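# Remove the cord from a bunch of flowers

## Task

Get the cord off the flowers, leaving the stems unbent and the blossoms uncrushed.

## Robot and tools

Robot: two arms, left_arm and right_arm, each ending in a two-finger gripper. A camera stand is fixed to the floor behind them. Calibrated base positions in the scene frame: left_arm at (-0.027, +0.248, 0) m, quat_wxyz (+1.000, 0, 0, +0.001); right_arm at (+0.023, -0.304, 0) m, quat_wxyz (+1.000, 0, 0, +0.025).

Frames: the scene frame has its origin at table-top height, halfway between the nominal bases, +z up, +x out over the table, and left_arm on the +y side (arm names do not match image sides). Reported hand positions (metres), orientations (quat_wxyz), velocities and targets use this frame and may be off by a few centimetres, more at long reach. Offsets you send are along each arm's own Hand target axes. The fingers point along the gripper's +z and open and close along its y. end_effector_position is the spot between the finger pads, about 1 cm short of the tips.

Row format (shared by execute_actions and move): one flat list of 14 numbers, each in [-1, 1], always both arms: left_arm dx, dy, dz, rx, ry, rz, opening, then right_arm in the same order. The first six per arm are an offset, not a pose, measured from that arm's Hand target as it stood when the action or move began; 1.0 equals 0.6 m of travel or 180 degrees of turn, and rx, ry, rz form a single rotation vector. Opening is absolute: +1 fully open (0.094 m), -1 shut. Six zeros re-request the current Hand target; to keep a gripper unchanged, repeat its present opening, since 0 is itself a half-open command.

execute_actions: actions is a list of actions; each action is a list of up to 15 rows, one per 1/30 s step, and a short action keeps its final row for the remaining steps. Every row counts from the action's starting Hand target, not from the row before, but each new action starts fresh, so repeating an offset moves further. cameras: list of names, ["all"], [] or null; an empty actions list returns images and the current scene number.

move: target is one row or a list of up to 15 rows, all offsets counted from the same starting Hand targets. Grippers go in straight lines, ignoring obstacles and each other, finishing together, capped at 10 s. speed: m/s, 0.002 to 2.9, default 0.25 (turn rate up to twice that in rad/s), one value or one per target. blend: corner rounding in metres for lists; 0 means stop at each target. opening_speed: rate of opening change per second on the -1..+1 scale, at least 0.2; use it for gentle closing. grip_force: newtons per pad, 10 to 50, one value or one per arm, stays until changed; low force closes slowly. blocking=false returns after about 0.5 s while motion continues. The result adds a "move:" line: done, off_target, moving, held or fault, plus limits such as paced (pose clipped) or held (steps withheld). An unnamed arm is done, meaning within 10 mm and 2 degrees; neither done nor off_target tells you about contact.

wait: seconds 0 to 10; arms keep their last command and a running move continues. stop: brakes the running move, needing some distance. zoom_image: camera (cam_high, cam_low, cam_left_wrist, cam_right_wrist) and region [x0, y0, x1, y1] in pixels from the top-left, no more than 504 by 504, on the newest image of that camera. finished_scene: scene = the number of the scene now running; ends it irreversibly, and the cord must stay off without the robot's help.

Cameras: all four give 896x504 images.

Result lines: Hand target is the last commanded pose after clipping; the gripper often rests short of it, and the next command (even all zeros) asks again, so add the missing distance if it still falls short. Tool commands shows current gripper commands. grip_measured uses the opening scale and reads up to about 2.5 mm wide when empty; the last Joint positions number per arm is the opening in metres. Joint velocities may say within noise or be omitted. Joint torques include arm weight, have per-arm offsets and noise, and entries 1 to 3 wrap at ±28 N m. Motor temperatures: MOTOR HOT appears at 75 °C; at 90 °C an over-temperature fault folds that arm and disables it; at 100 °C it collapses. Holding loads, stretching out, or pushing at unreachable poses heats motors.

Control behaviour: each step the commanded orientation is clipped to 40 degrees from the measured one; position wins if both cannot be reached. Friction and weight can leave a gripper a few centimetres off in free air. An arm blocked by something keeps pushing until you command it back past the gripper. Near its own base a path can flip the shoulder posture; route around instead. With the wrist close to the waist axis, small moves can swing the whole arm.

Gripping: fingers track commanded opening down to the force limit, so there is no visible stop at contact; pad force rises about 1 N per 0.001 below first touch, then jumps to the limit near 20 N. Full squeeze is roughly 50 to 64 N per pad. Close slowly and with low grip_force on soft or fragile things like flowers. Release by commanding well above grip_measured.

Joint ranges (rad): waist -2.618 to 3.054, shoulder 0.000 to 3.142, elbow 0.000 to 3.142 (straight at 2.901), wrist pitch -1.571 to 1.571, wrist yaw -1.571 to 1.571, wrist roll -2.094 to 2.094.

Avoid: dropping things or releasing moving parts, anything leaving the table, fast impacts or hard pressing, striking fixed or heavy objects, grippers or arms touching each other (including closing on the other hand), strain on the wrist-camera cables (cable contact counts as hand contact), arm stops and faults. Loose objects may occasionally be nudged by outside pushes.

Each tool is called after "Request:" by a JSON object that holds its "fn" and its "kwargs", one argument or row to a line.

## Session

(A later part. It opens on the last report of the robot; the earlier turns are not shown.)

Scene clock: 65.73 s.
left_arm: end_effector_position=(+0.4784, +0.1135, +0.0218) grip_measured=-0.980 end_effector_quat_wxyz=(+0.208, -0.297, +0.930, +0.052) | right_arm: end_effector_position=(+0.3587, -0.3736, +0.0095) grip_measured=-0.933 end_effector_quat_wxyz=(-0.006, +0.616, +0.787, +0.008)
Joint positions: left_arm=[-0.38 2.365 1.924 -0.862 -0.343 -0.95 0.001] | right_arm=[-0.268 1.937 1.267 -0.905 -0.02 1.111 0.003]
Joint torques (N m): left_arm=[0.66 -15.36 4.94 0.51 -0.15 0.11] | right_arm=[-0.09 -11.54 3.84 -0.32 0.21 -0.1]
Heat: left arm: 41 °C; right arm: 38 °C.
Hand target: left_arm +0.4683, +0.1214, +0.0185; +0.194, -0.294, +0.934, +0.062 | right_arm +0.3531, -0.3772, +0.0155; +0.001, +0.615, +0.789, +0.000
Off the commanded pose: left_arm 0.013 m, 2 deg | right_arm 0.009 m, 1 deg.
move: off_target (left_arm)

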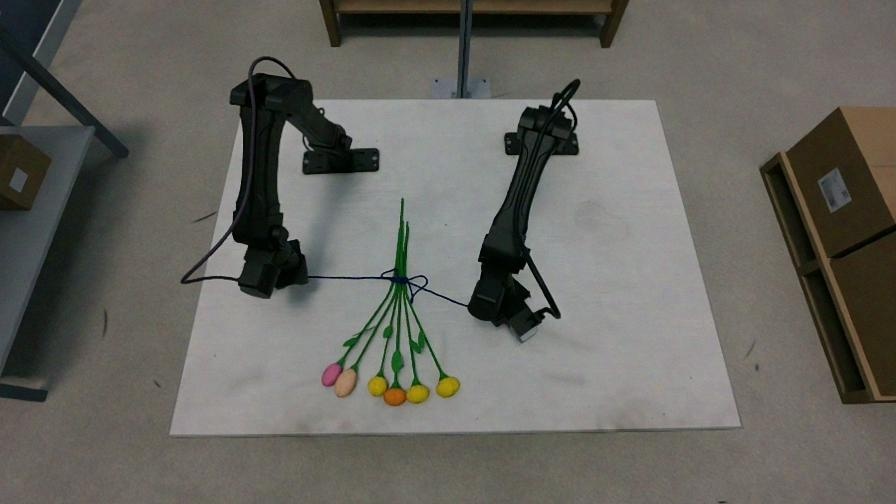

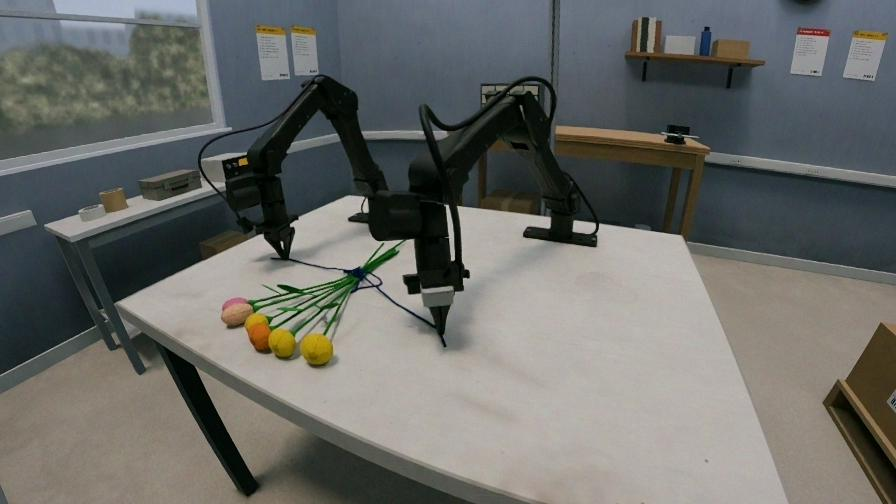

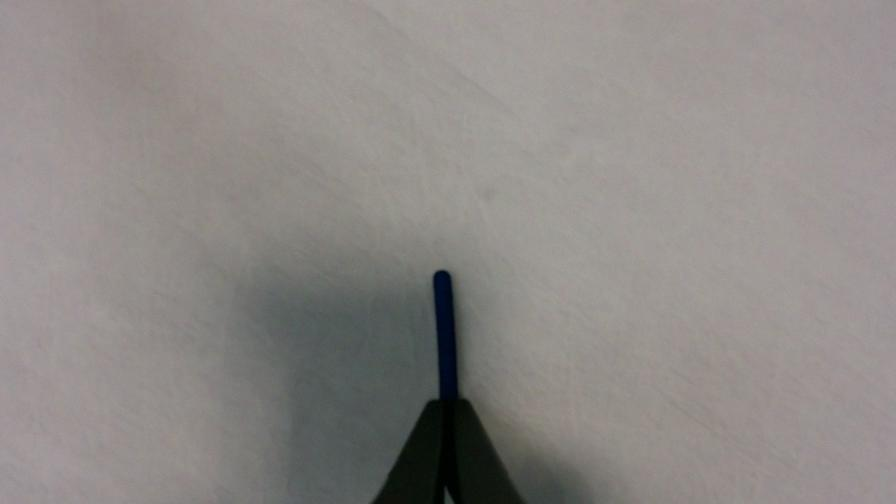

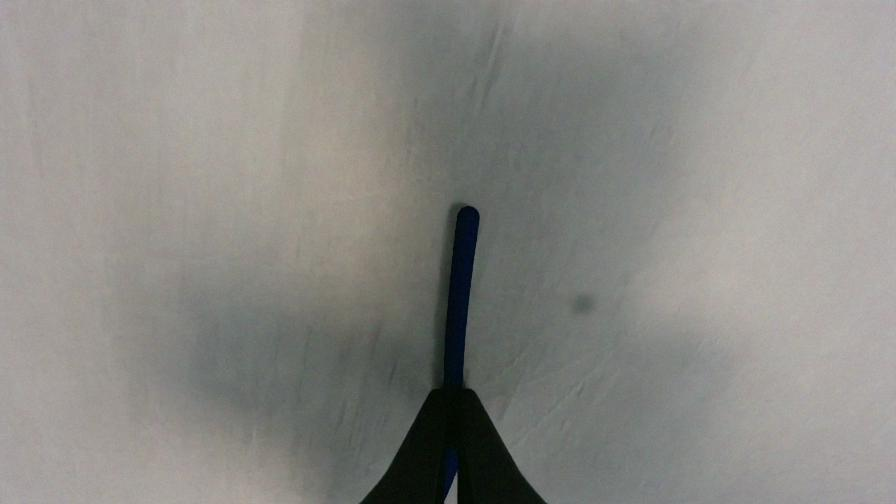

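Request:
{"fn": "move", "kwargs": {
  "target": [-0.1,0.085,0.015,0,0,0,-1,-0.11,-0.048,0,0,0,0,-1],
  "speed": 0.05,
  "cameras": ["cam_high","cam_low"]
}}

Request:
{"fn": "zoom_image", "kwargs": {
  "camera": "cam_high",
  "region": [310, 190, 490, 340]
}}

Request:
{"fn": "zoom_image", "kwargs": {
  "camera": "cam_low",
  "region": [280, 230, 420, 330]
}}

Scene clock: 71.10 s.
left_arm: end_effector_position=(+0.4895, +0.1936, +0.0225) grip_measured=-0.980 end_effector_quat_wxyz=(+0.187, -0.296, +0.934, +0.065) | right_arm: end_effector_position=(+0.3374, -0.4415, +0.0126) grip_measured=-0.933 end_effector_quat_wxyz=(-0.006, +0.616, +0.787, +0.008)
Joint positions: left_arm=[-0.21 2.343 1.897 -0.853 -0.296 -0.78 0.001] | right_arm=[-0.475 1.937 1.28 -0.922 -0.018 0.904 0.003]
Joint torques (N m): left_arm=[0.39 -17.03 6.02 0.67 -0.17 0.1] | right_arm=[-0.12 -8.13 6.79 -0.32 0.18 -0.08]
Heat: left arm: 41 °C; right arm: 38 °C.
Hand target: left_arm +0.4871, +0.1969, +0.0342; +0.194, -0.294, +0.934, +0.062 | right_arm +0.3412, -0.4483, +0.0156; +0.001, +0.615, +0.789, +0.000
Off the commanded pose: left_arm 0.012 m, 1 deg | right_arm 0.008 m, 1 deg.
move: off_target (left_arm)
Images, in order (width x height): cam_high 896x504, cam_low 896x504.

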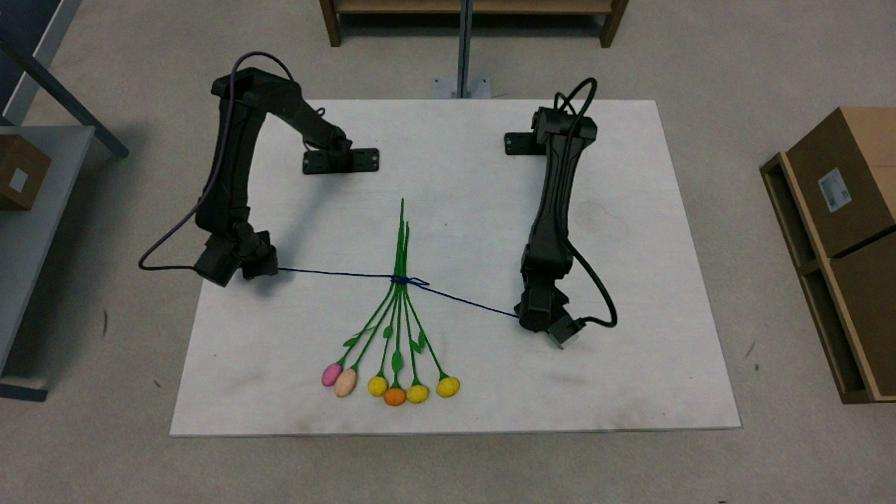

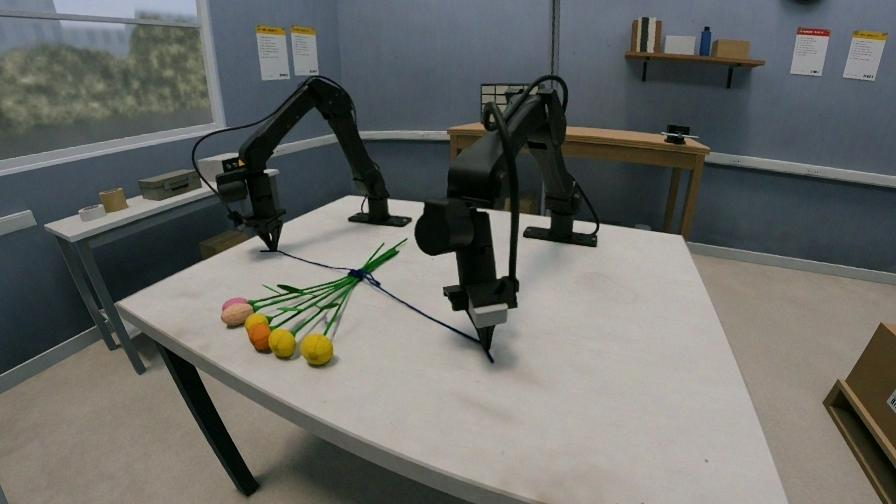

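Scaled by 2.800 from the camera's 896x504 image, which has a finer 1280x720 frame.

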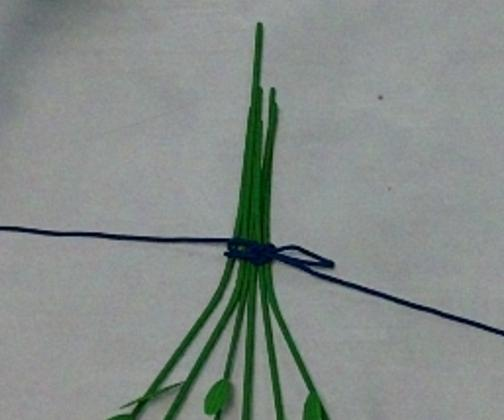

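Scaled by 3.600 from the camera's 896x504 image, which has a finer 1280x720 frame.

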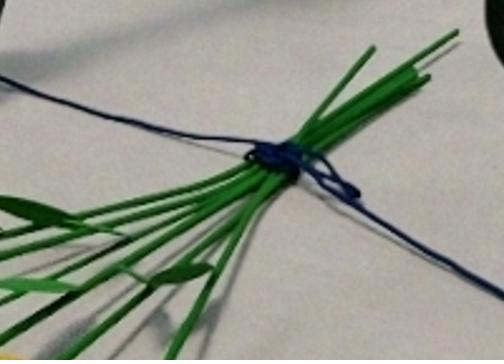

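Request:
{"fn": "move", "kwargs": {
  "target": [-0.075,0.085,0.028,0,0,0,-1,-0.097,-0.024,0,0,0,0,-1],
  "speed": 0.05,
  "cameras": ["cam_high","cam_low"]
}}

Request:
{"fn": "zoom_image", "kwargs": {
  "camera": "cam_high",
  "region": [310, 190, 490, 340]
}}

Request:
{"fn": "zoom_image", "kwargs": {
  "camera": "cam_low",
  "region": [280, 230, 420, 330]
}}

Scene clock: 78.57 s.
left_arm: end_effector_position=(+0.4972, +0.2639, +0.0230) grip_measured=-0.980 end_effector_quat_wxyz=(+0.182, -0.296, +0.935, +0.067) | right_arm: end_effector_position=(+0.3395, -0.5017, +0.0171) grip_measured=-0.933 end_effector_quat_wxyz=(+0.001, +0.616, +0.787, +0.009)
Joint positions: left_arm=[-0.059 2.336 1.887 -0.821 -0.252 -0.631 0.001] | right_arm=[-0.62 2.025 1.428 -0.969 -0.017 0.759 0.003]
Joint torques (N m): left_arm=[0.38 -17.1 6.46 0.77 -0.12 0.06] | right_arm=[-0.28 -8.02 6.99 -0.28 0.19 -0.09]
Motor temperatures (°C): left_arm=[33 42 37 34 32 32 35] | right_arm=[35 36 36 37 33 34 33]
Heat: left arm: 42 °C; right arm: 37 °C.
Hand target: left_arm +0.4971, +0.2661, +0.0369; +0.194, -0.294, +0.934, +0.062 | right_arm +0.3415, -0.5082, +0.0157; +0.001, +0.615, +0.789, +0.000
Off the commanded pose: left_arm 0.014 m, 1 deg | right_arm 0.007 m, 1 deg.
move: off_target (left_arm)
Images, in order (width x height): cam_high 896x504, cam_low 896x504.

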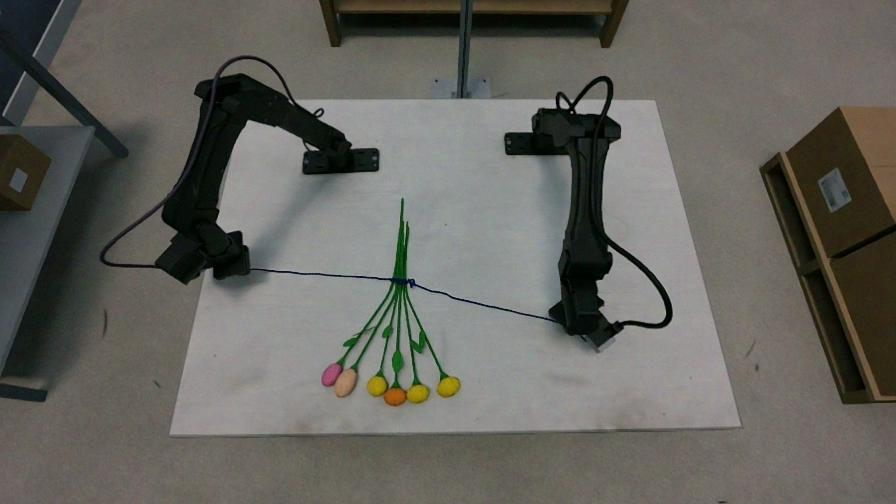

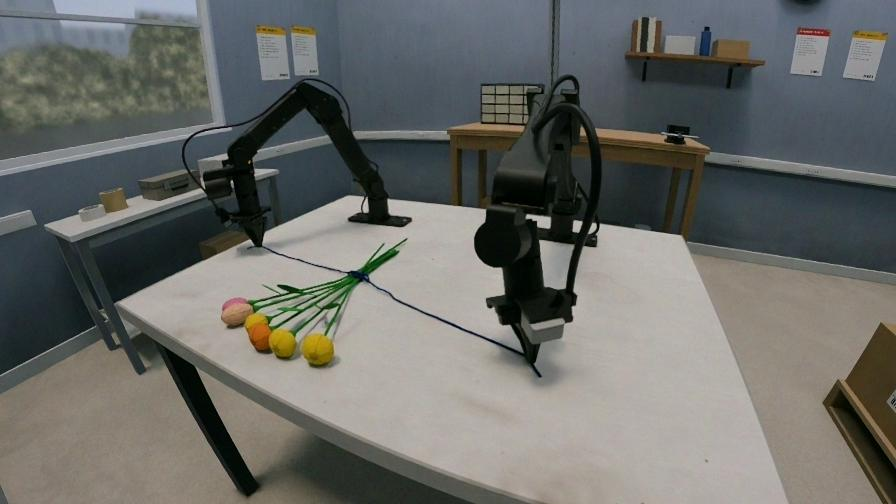

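Scaled by 2.800 from the camera's 896x504 image, which has a finer 1280x720 frame.

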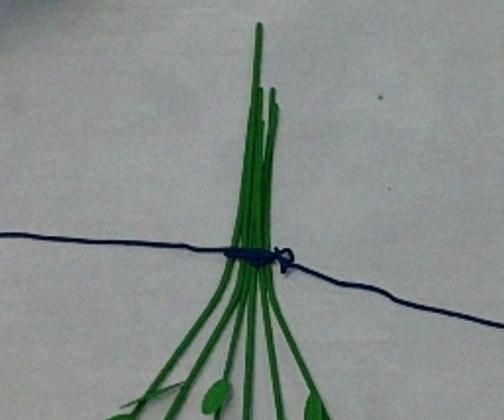

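Scaled by 3.600 from the camera's 896x504 image, which has a finer 1280x720 frame.

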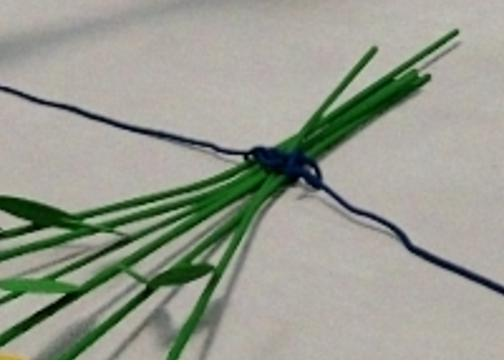

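Request:
{"fn": "move", "kwargs": {
  "target": [-0.03,0.035,0.011,0,0,0,-1,-0.065,-0.016,0,0,0,0,-1],
  "speed": 0.04,
  "cameras": ["cam_high","cam_low"]
}}

Request:
{"fn": "zoom_image", "kwargs": {
  "camera": "cam_high",
  "region": [350, 240, 450, 310]
}}

Request:
{"fn": "zoom_image", "kwargs": {
  "camera": "cam_low",
  "region": [310, 240, 410, 310]
}}

Scene clock: 82.20 s.
left_arm: end_effector_position=(+0.4979, +0.2911, +0.0230) grip_measured=-0.980 end_effector_quat_wxyz=(+0.180, -0.295, +0.936, +0.066) | right_arm: end_effector_position=(+0.3405, -0.5422, +0.0181) grip_measured=-0.933 end_effector_quat_wxyz=(+0.003, +0.616, +0.788, +0.008)
Joint positions: left_arm=[-0.001 2.336 1.887 -0.811 -0.232 -0.572 0.001] | right_arm=[-0.704 2.108 1.559 -1.015 -0.016 0.675 0.003]
Joint torques (N m): left_arm=[0.51 -16.4 8.01 0.74 -0.11 0.06] | right_arm=[-0.23 -8.5 6.98 -0.29 0.16 -0.12]
Heat: left arm: 43 °C; right arm: 37 °C.
Hand target: left_arm +0.5008, +0.2942, +0.0381; +0.194, -0.294, +0.934, +0.062 | right_arm +0.3418, -0.5484, +0.0159; +0.001, +0.615, +0.789, +0.000
Off the commanded pose: left_arm 0.016 m, 2 deg | right_arm 0.007 m, 1 deg.
move: off_target (left_arm)
Images, in order (width x height): cam_high 896x504, cam_low 896x504.

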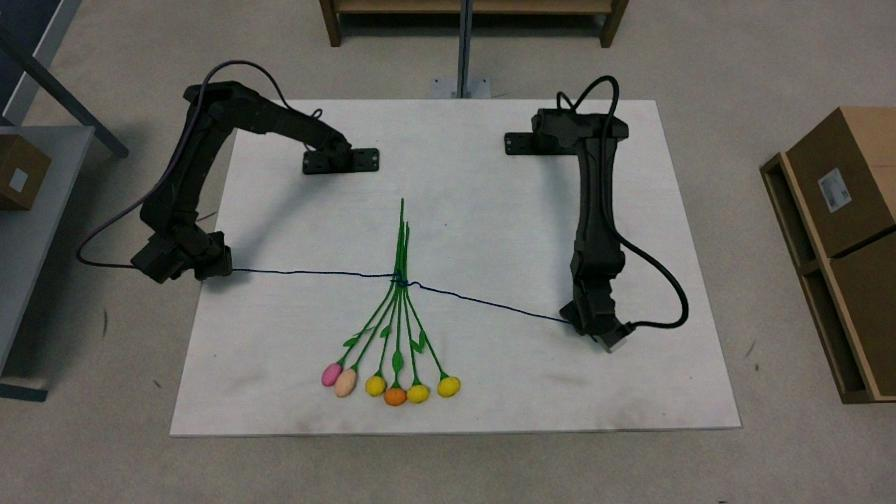

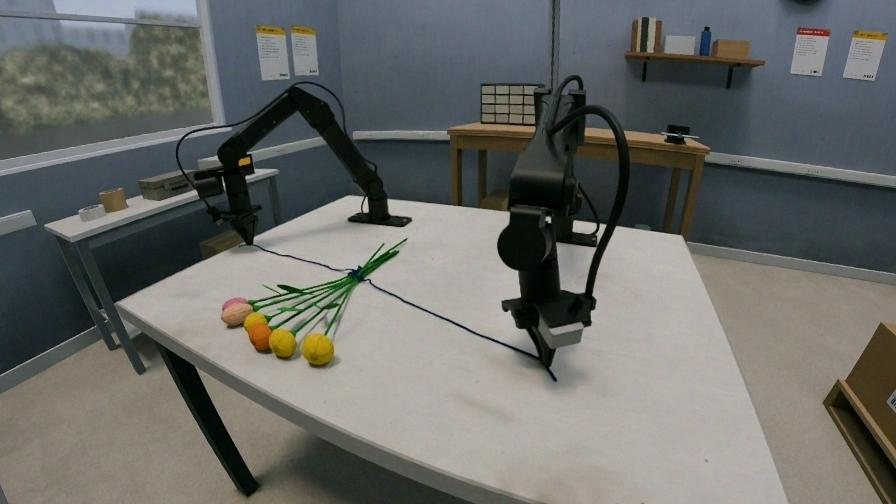

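Scaled by 5.040 from the camera's 896x504 image, which has a finer 1280x720 frame.

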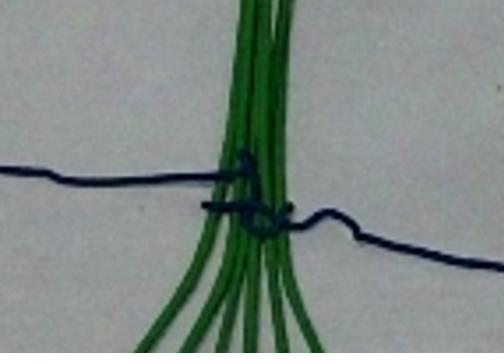

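Scaled by 5.040 from the camera's 896x504 image, which has a finer 1280x720 frame.

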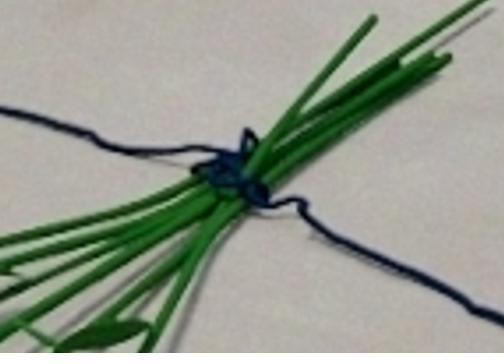

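Request:
{"fn": "move", "kwargs": {
  "target": [
    [0,0,0,0,0,0,-1,0,0,0,0,0,0,-0.5],
    [0,0,0,0,0,0,-1,0,0,-0.15,0,0,0,-0.5],
    [-0.107,0.13,0.041,0,0,0,-1,0,0,-0.15,0,0,0,-0.5]
  ],
  "speed": 0.08,
  "opening_speed": 1,
  "cameras": ["cam_high","cam_low","cam_right_wrist"]
}}

Request:
{"fn": "zoom_image", "kwargs": {
  "camera": "cam_high",
  "region": [350, 240, 450, 310]
}}

Request:
{"fn": "zoom_image", "kwargs": {
  "camera": "cam_low",
  "region": [310, 240, 410, 310]
}}

Scene clock: 93.00 s.
left_arm: end_effector_position=(+0.5064, +0.3963, +0.0440) grip_measured=-0.980 end_effector_quat_wxyz=(+0.193, -0.299, +0.932, +0.062) | right_arm: end_effector_position=(+0.3399, -0.5417, +0.0889) grip_measured=-0.502 end_effector_quat_wxyz=(-0.022, +0.616, +0.787, +0.008)
Joint positions: left_arm=[0.217 2.374 2.026 -0.843 -0.157 -0.371 0.001] | right_arm=[-0.704 2.107 1.841 -1.348 -0.016 0.675 0.023]
Joint torques (N m): left_arm=[0.05 -12.11 11.69 0.81 -0.1 0.09] | right_arm=[-0.2 -13.15 7.13 -0.36 0.19 -0.1]
Heat: left arm: 46 °C; right arm: 38 °C.
Hand target: left_arm +0.5122, +0.3976, +0.0412; +0.194, -0.294, +0.934, +0.062 | right_arm +0.3416, -0.5483, +0.1058; +0.001, +0.615, +0.789, +0.000
Off the commanded pose: left_arm 0.007 m, 1 deg | right_arm 0.018 m, 3 deg.
move: off_target (right_arm)
Images, in order (width x height): cam_high 896x504, cam_low 896x504, cam_right_wrist 896x504.

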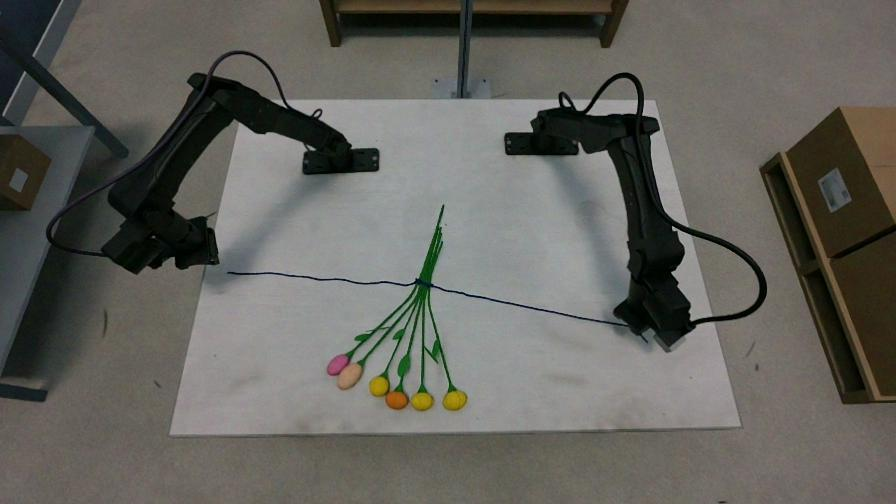

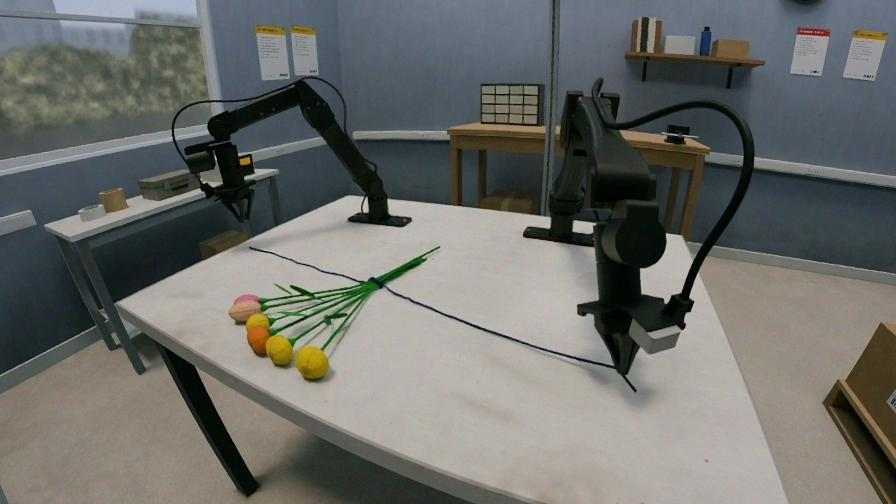

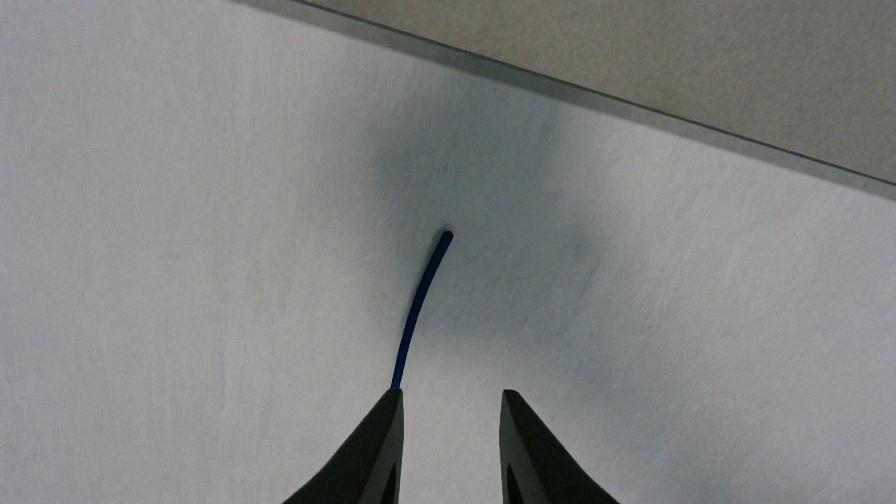

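Scaled by 5.040 from the camera's 896x504 image, which has a finer 1280x720 frame.

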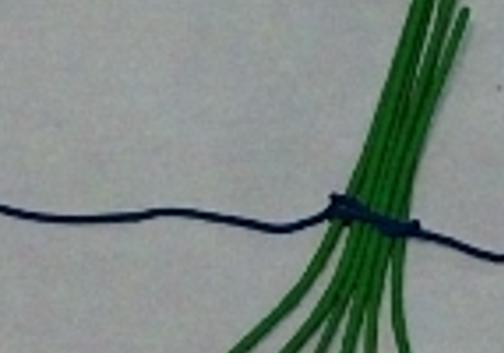

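Scaled by 5.040 from the camera's 896x504 image, which has a finer 1280x720 frame.

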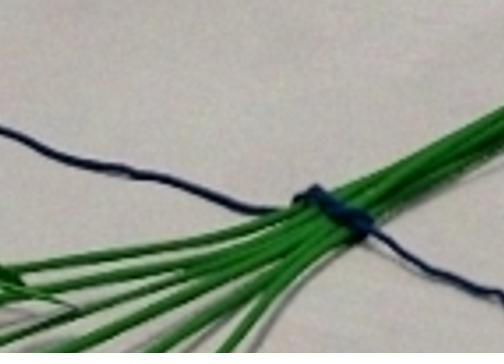

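Request:
{"fn": "move", "kwargs": {
  "target": [0,0,0,0,0,0,-1,0.815,0.088,0,0,0,-0.361,0.2],
  "cameras": ["cam_high","cam_right_wrist"]
}}

Scene clock: 109.20 s.
left_arm: end_effector_position=(+0.5061, +0.3962, +0.0439) grip_measured=-0.980 end_effector_quat_wxyz=(+0.193, -0.299, +0.933, +0.062) | right_arm: end_effector_position=(+0.2673, -0.0616, +0.1035) grip_measured=+0.198 end_effector_quat_wxyz=(-0.004, +0.088, +0.996, +0.003)
Joint positions: left_arm=[0.217 2.374 2.026 -0.844 -0.157 -0.37 0.001] | right_arm=[0.723 1.851 1.538 -1.258 -0.01 0.95 0.056]
Joint torques (N m): left_arm=[0.02 -12.07 11.71 0.78 -0.07 0.08] | right_arm=[-0.42 -7.05 7.38 -0.31 0.13 0.05]
Motor temperatures (°C): left_arm=[33 47 41 34 32 32 35] | right_arm=[35 40 37 37 33 34 32]
Heat: left arm: 47 °C; right arm: 40 °C.
Hand target: left_arm +0.5122, +0.3976, +0.0412; +0.194, -0.294, +0.934, +0.062 | right_arm +0.2735, -0.0611, +0.1050; +0.001, +0.095, +0.995, -0.001
Off the commanded pose: left_arm 0.007 m, 1 deg | right_arm 0.006 m, 1 deg.
move: done
Images, in order (width x height): cam_high 896x504, cam_right_wrist 896x504.

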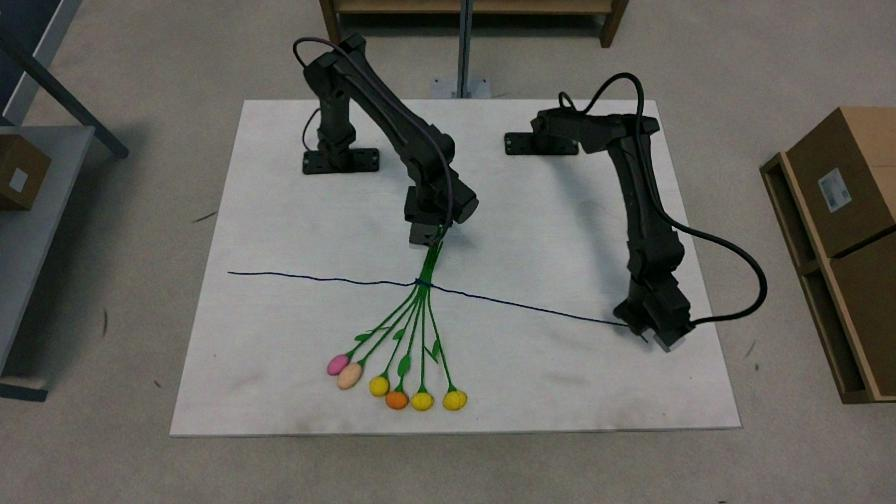

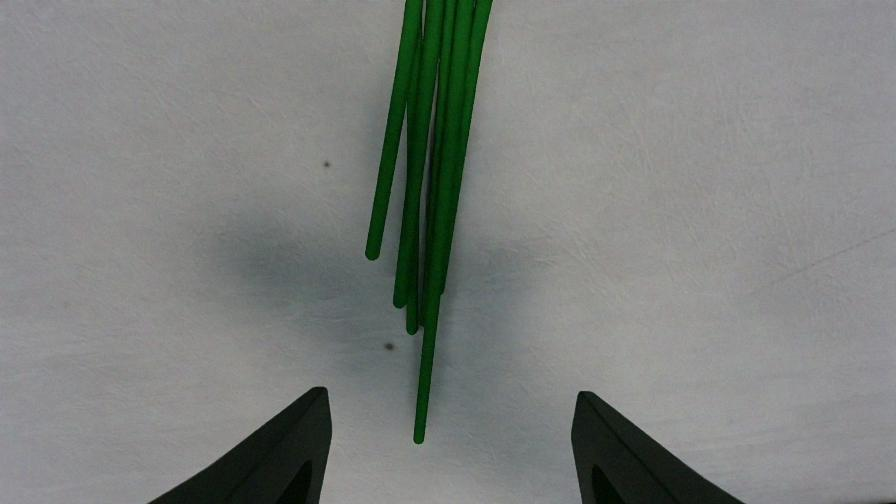

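Request:
{"fn": "move", "kwargs": {
  "target": [0,0,0,0,0,0,-1,-0.1,0,0.1,0,0,0,0.2],
  "speed": 0.15,
  "cameras": ["cam_right_wrist"]
}}

Scene clock: 118.13 s.
left_arm: end_effector_position=(+0.5061, +0.3962, +0.0439) grip_measured=-0.980 end_effector_quat_wxyz=(+0.193, -0.299, +0.933, +0.062) | right_arm: end_effector_position=(+0.3231, -0.0764, +0.0446) grip_measured=+0.198 end_effector_quat_wxyz=(-0.011, +0.098, +0.995, -0.003)
Joint positions: left_arm=[0.217 2.374 2.026 -0.844 -0.157 -0.37 0.001] | right_arm=[0.591 2.03 1.55 -1.111 -0.01 0.838 0.056]
Joint torques (N m): left_arm=[0.09 -12.07 11.71 0.78 -0.08 0.07] | right_arm=[-0.13 -8.54 7.08 -0.17 0.12 -0.08]
Heat: left arm: 48 °C; right arm: 39 °C.
Hand target: left_arm +0.5122, +0.3976, +0.0412; +0.194, -0.294, +0.934, +0.062 | right_arm +0.3326, -0.0726, +0.0450; +0.001, +0.095, +0.995, -0.001
Off the commanded pose: left_arm 0.007 m, 1 deg | right_arm 0.010 m, 1 deg.
move: done
Images, in order (width x height): cam_right_wrist 896x504.

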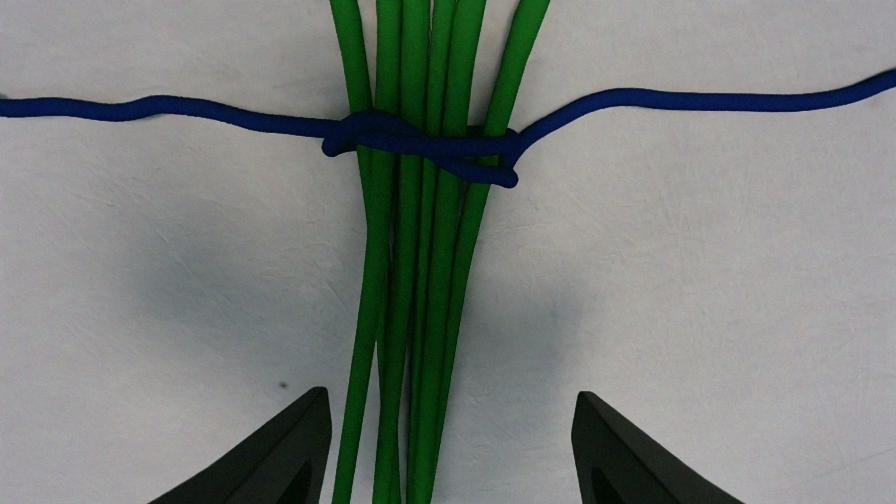

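Request:
{"fn": "move", "kwargs": {
  "target": [
    [0,0,0,0,0,0,-1,0,0.015,0,0,0,0,0.2],
    [0,0,0,0,0,0,-1,0,0.015,0.062,0,0,0,0.2],
    [0,0,0,0,0,0,-1,0,0.015,0.062,0,0,0,-0.4]
  ],
  "speed": 0.08,
  "opening_speed": 0.6,
  "cameras": ["cam_right_wrist"]
}}

Scene clock: 125.27 s.
left_arm: end_effector_position=(+0.5061, +0.3962, +0.0439) grip_measured=-0.980 end_effector_quat_wxyz=(+0.193, -0.299, +0.933, +0.062) | right_arm: end_effector_position=(+0.3363, -0.0616, +0.0175) grip_measured=-0.398 end_effector_quat_wxyz=(+0.003, +0.093, +0.996, +0.010)
Joint positions: left_arm=[0.217 2.374 2.026 -0.844 -0.157 -0.37 0.001] | right_arm=[0.601 2.095 1.536 -0.993 -0.01 0.838 0.028]
Joint torques (N m): left_arm=[0.02 -12.08 11.74 0.79 -0.06 0.07] | right_arm=[0.31 -8.96 4.15 -0.1 0.14 0.05]
Heat: left arm: 48 °C; right arm: 39 °C.
Hand target: left_arm +0.5122, +0.3976, +0.0412; +0.194, -0.294, +0.934, +0.062 | right_arm +0.3342, -0.0639, +0.0077; +0.001, +0.095, +0.995, -0.001
Off the commanded pose: left_arm 0.007 m, 1 deg | right_arm 0.010 m, 1 deg.
move: done
Images, in order (width x height): cam_right_wrist 896x504.

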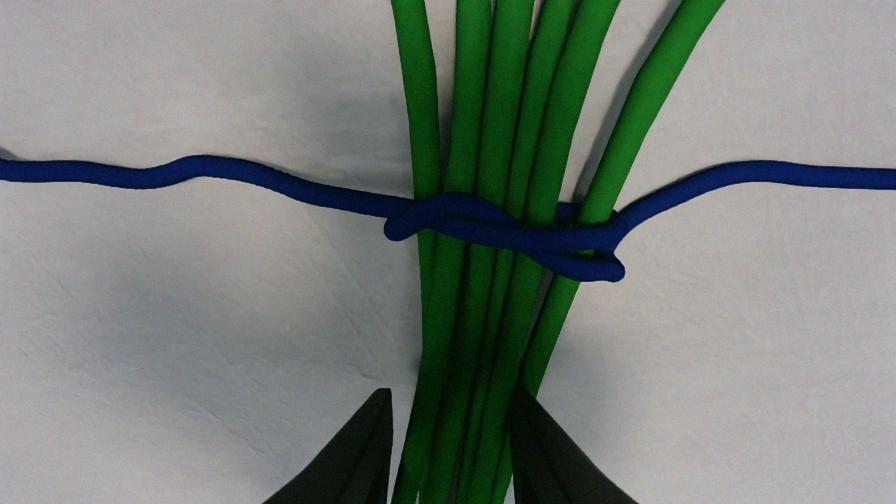

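Request:
{"fn": "move", "kwargs": {
  "target": [-0.105,0.164,0.046,0,0,0,-1,0,0,0,0,0,0,-0.4],
  "speed": 0.04,
  "cameras": ["cam_right_wrist","cam_high"]
}}

Scene clock: 130.80 s.
left_arm: end_effector_position=(+0.5089, +0.5092, +0.0451) grip_measured=-0.980 end_effector_quat_wxyz=(+0.190, -0.295, +0.935, +0.057) | right_arm: end_effector_position=(+0.3397, -0.0575, +0.0176) grip_measured=-0.398 end_effector_quat_wxyz=(+0.010, +0.092, +0.996, +0.018)
Joint positions: left_arm=[0.431 2.618 2.479 -1.036 -0.064 -0.165 0.001] | right_arm=[0.603 2.095 1.536 -0.972 -0.012 0.839 0.028]
Joint torques (N m): left_arm=[0.69 -13.31 11.88 0.87 -0.1 0.06] | right_arm=[0.16 -8.95 4.26 -0.26 0.15 0.05]
Heat: left arm: 48 °C; right arm: 39 °C.
Hand target: left_arm +0.5122, +0.5176, +0.0412; +0.194, -0.294, +0.934, +0.062 | right_arm +0.3342, -0.0639, +0.0077; +0.001, +0.095, +0.995, -0.001
Off the commanded pose: left_arm 0.010 m, 1 deg | right_arm 0.013 m, 2 deg.
move: off_target (right_arm)
Images, in order (width x height): cam_high 896x504, cam_right_wrist 896x504.

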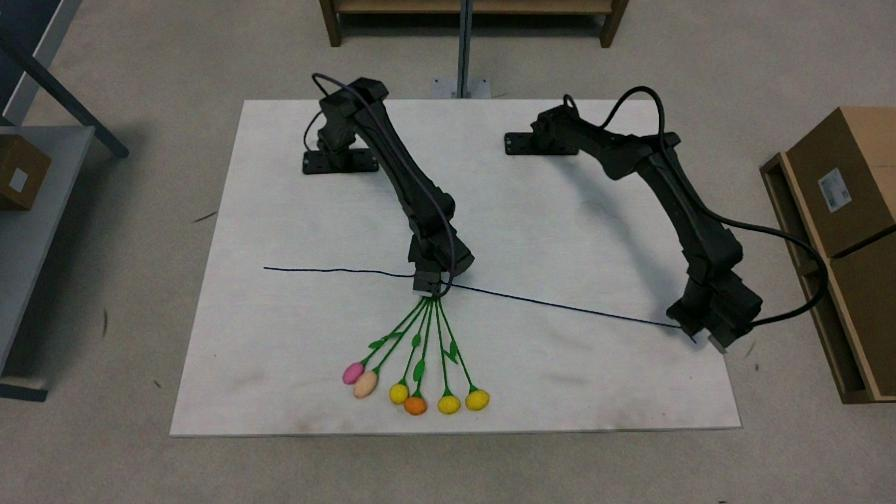

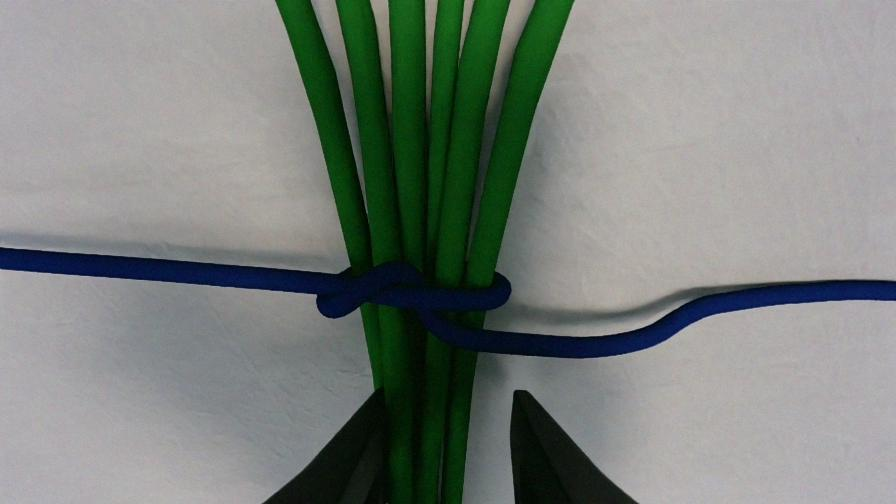

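Request:
{"fn": "move", "kwargs": {
  "target": [
    [0.013,0,0.03,0,0,0,-1,0,0,0,0,0,0,-0.4],
    [0.013,0,0.03,0,0,0,0,0,0,0,0,0,0,-0.4],
    [-0.04,0,-0.092,0,0,0,0,0,0,0,0,0,0,-0.4],
    [0.38,-0.4,-0.27,0,0,-0.2,0,0,0,0,0,0,0,-0.4]
  ],
  "speed": [0.06,0.06,0.15,0.25],
  "cameras": ["cam_left_wrist","cam_right_wrist","cam_high"]
}}

Scene clock: 141.47 s.
left_arm: end_effector_position=(+0.4243, +0.1569, +0.0846) grip_measured=-0.002 end_effector_quat_wxyz=(+0.188, -0.562, +0.806, -0.002) | right_arm: end_effector_position=(+0.3396, -0.0576, +0.0176) grip_measured=-0.398 end_effector_quat_wxyz=(+0.010, +0.092, +0.996, +0.018)
Joint positions: left_arm=[-0.318 2.083 1.731 -0.982 -0.297 -1.498 0.047] | right_arm=[0.603 2.095 1.536 -0.972 -0.012 0.839 0.028]
Joint torques (N m): left_arm=[0.39 -13.76 8.83 0.45 -0.48 -0.13] | right_arm=[0.13 -9.05 4.23 -0.28 0.12 0.04]
Heat: left arm: 46 °C; right arm: 39 °C.
Hand target: left_arm +0.4257, +0.1640, +0.0983; +0.203, -0.568, +0.797, +0.000 | right_arm +0.3341, -0.0639, +0.0077; +0.001, +0.095, +0.995, -0.001
Off the commanded pose: left_arm 0.016 m, 2 deg | right_arm 0.013 m, 2 deg.
elbow stopped short (left arm): the move would have taken joint 3 (elbow) straighter than the controller allows.
move: off_target (left_arm, right_arm); target 2's new opening was sent with left_arm's hand 0.019 m and 1 deg from that target
Images, in order (width x height): cam_high 896x504, cam_left_wrist 896x504, cam_right_wrist 896x504.

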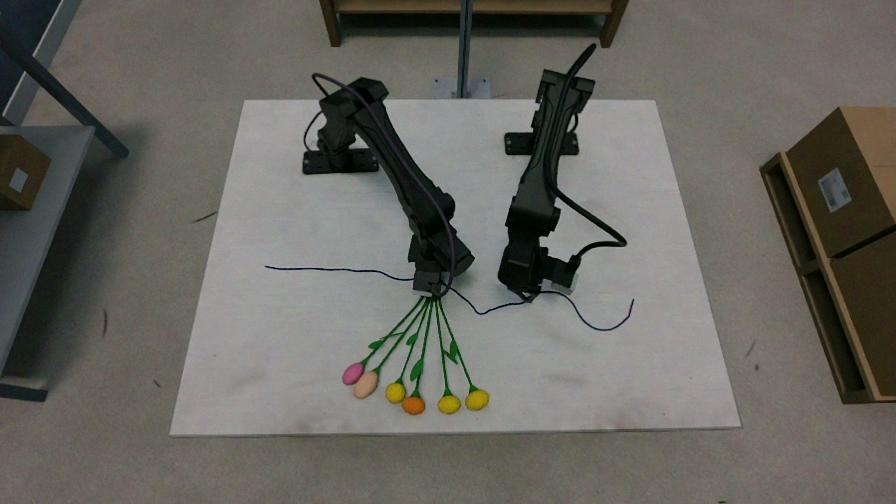

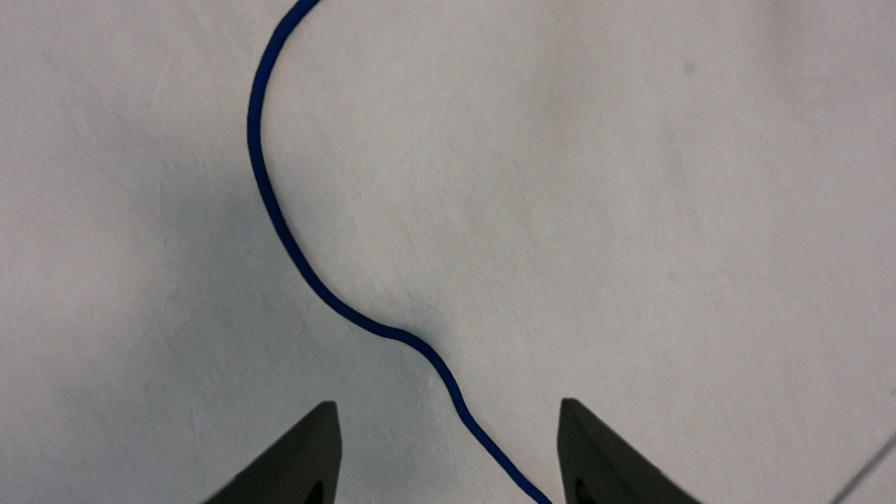

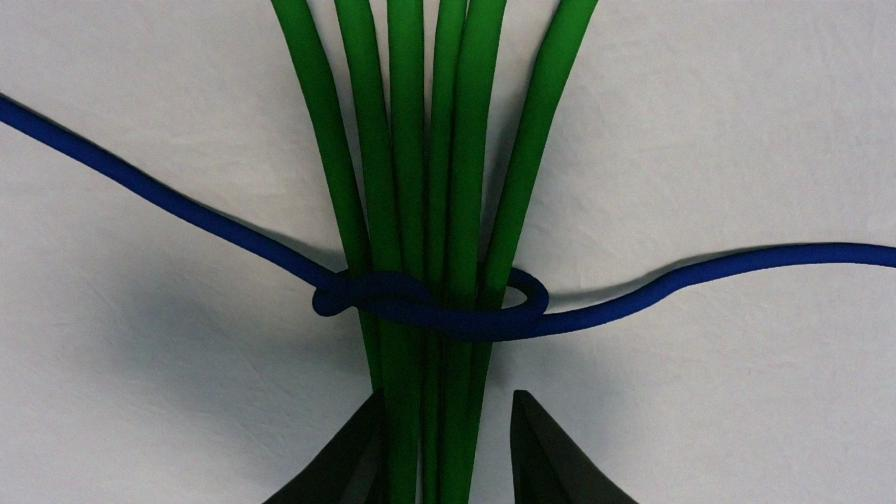

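Request:
{"fn": "move", "kwargs": {
  "target": [0.063,0.03,0.14,0,0,0,0,0,0,0,0,0,0,-0.4],
  "speed": 0.1,
  "cameras": ["cam_left_wrist"]
}}

Scene clock: 145.57 s.
left_arm: end_effector_position=(+0.4349, +0.1519, +0.0267) grip_measured=-0.002 end_effector_quat_wxyz=(+0.213, -0.567, +0.795, -0.024) | right_arm: end_effector_position=(+0.3396, -0.0576, +0.0176) grip_measured=-0.398 end_effector_quat_wxyz=(+0.010, +0.092, +0.996, +0.018)
Joint positions: left_arm=[-0.327 2.127 1.542 -0.686 -0.315 -1.517 0.047] | right_arm=[0.603 2.095 1.536 -0.972 -0.012 0.839 0.028]
Joint torques (N m): left_arm=[-0.39 -9.18 5.49 0.72 -0.35 -0.14] | right_arm=[0.17 -9.03 4.23 -0.25 0.16 0.05]
Heat: left arm: 47 °C; right arm: 40 °C.
Hand target: left_arm +0.4265, +0.1553, +0.0049; +0.203, -0.568, +0.797, -0.001 | right_arm +0.3341, -0.0639, +0.0077; +0.001, +0.095, +0.995, -0.001
Off the commanded pose: left_arm 0.024 m, 3 deg | right_arm 0.013 m, 2 deg.
move: off_target (left_arm, right_arm)
Images, in order (width x height): cam_left_wrist 896x504.

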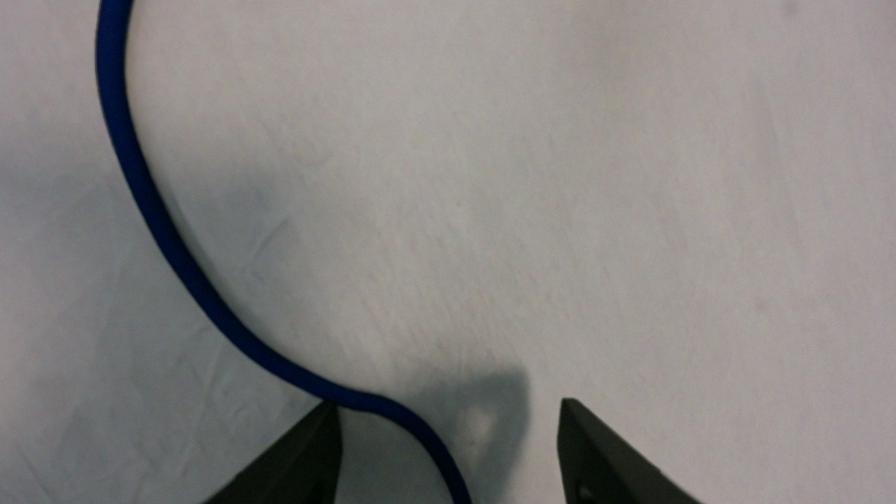

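Request:
{"fn": "move", "kwargs": {
  "target": [
    [0.02,0.02,0,0,0,0,0,0,0,0,0,0,0,-0.4],
    [0.035,0.02,0.03,0,0,0,0,0,0,0,0,0,0,-0.4]
  ],
  "speed": 0.06,
  "cameras": ["cam_left_wrist"]
}}

Scene clock: 148.80 s.
left_arm: end_effector_position=(+0.4336, +0.1505, +0.0256) grip_measured=-0.002 end_effector_quat_wxyz=(+0.249, -0.567, +0.785, -0.017) | right_arm: end_effector_position=(+0.3396, -0.0576, +0.0176) grip_measured=-0.398 end_effector_quat_wxyz=(+0.010, +0.092, +0.996, +0.018)
Joint positions: left_arm=[-0.36 2.112 1.485 -0.619 -0.393 -1.543 0.047] | right_arm=[0.603 2.095 1.536 -0.972 -0.012 0.839 0.028]
Joint torques (N m): left_arm=[-0.43 -6.67 3.23 0.93 0.39 -0.28] | right_arm=[0.16 -9.09 4.31 -0.25 0.16 0.04]
Heat: left arm: 46 °C; right arm: 40 °C.
Hand target: left_arm +0.4157, +0.1447, -0.0213; +0.203, -0.568, +0.797, +0.000 | right_arm +0.3341, -0.0639, +0.0077; +0.001, +0.095, +0.995, -0.001
Off the commanded pose: left_arm 0.050 m, 6 deg | right_arm 0.013 m, 2 deg.
move: off_target (left_arm, right_arm)
Images, in order (width x height): cam_left_wrist 896x504.

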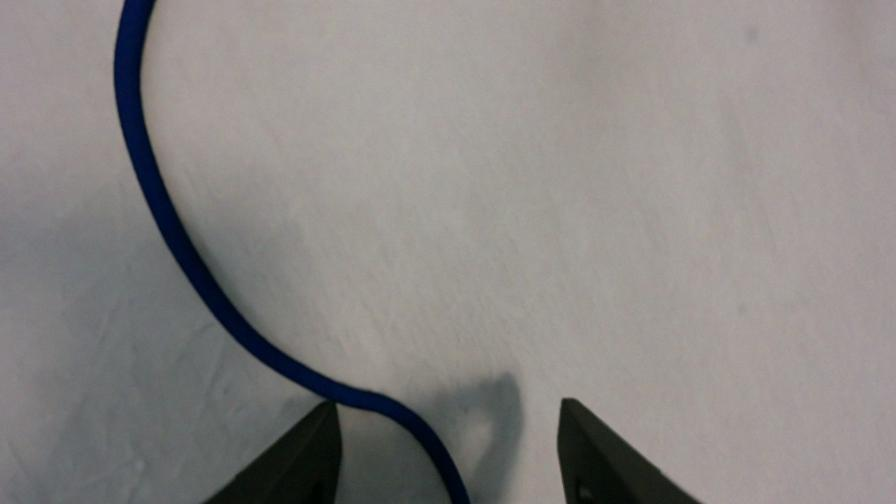

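Request:
{"fn": "move", "kwargs": {
  "target": [0,0.01,-0.1,-0.07,0,0,0,0,0,0,0,0,0,-0.4],
  "speed": 0.1,
  "cameras": ["cam_left_wrist"]
}}

Scene clock: 154.13 s.
left_arm: end_effector_position=(+0.3881, +0.1357, +0.0347) grip_measured=-0.002 end_effector_quat_wxyz=(+0.140, -0.586, +0.794, +0.082) | right_arm: end_effector_position=(+0.3396, -0.0576, +0.0176) grip_measured=-0.398 end_effector_quat_wxyz=(+0.010, +0.092, +0.996, +0.018)
Joint positions: left_arm=[-0.403 2.218 1.764 -1.117 -0.326 -1.672 0.047] | right_arm=[0.603 2.095 1.536 -0.972 -0.012 0.839 0.028]
Joint torques (N m): left_arm=[-0.46 -10.37 10.26 0.11 -0.25 -0.11] | right_arm=[0.23 -9.02 4.23 -0.24 0.16 0.04]
Heat: left arm: 45 °C; right arm: 40 °C.
Hand target: left_arm +0.3909, +0.1329, +0.0325; +0.140, -0.587, +0.792, +0.087 | right_arm +0.3341, -0.0639, +0.0077; +0.001, +0.095, +0.995, -0.001
Off the commanded pose: left_arm 0.005 m, 1 deg | right_arm 0.013 m, 2 deg.
move: off_target (right_arm)
Images, in order (width x height): cam_left_wrist 896x504.

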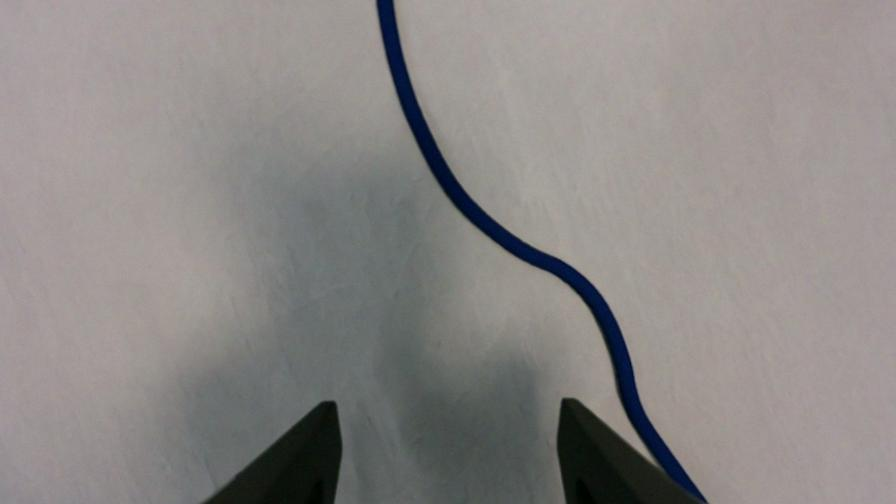

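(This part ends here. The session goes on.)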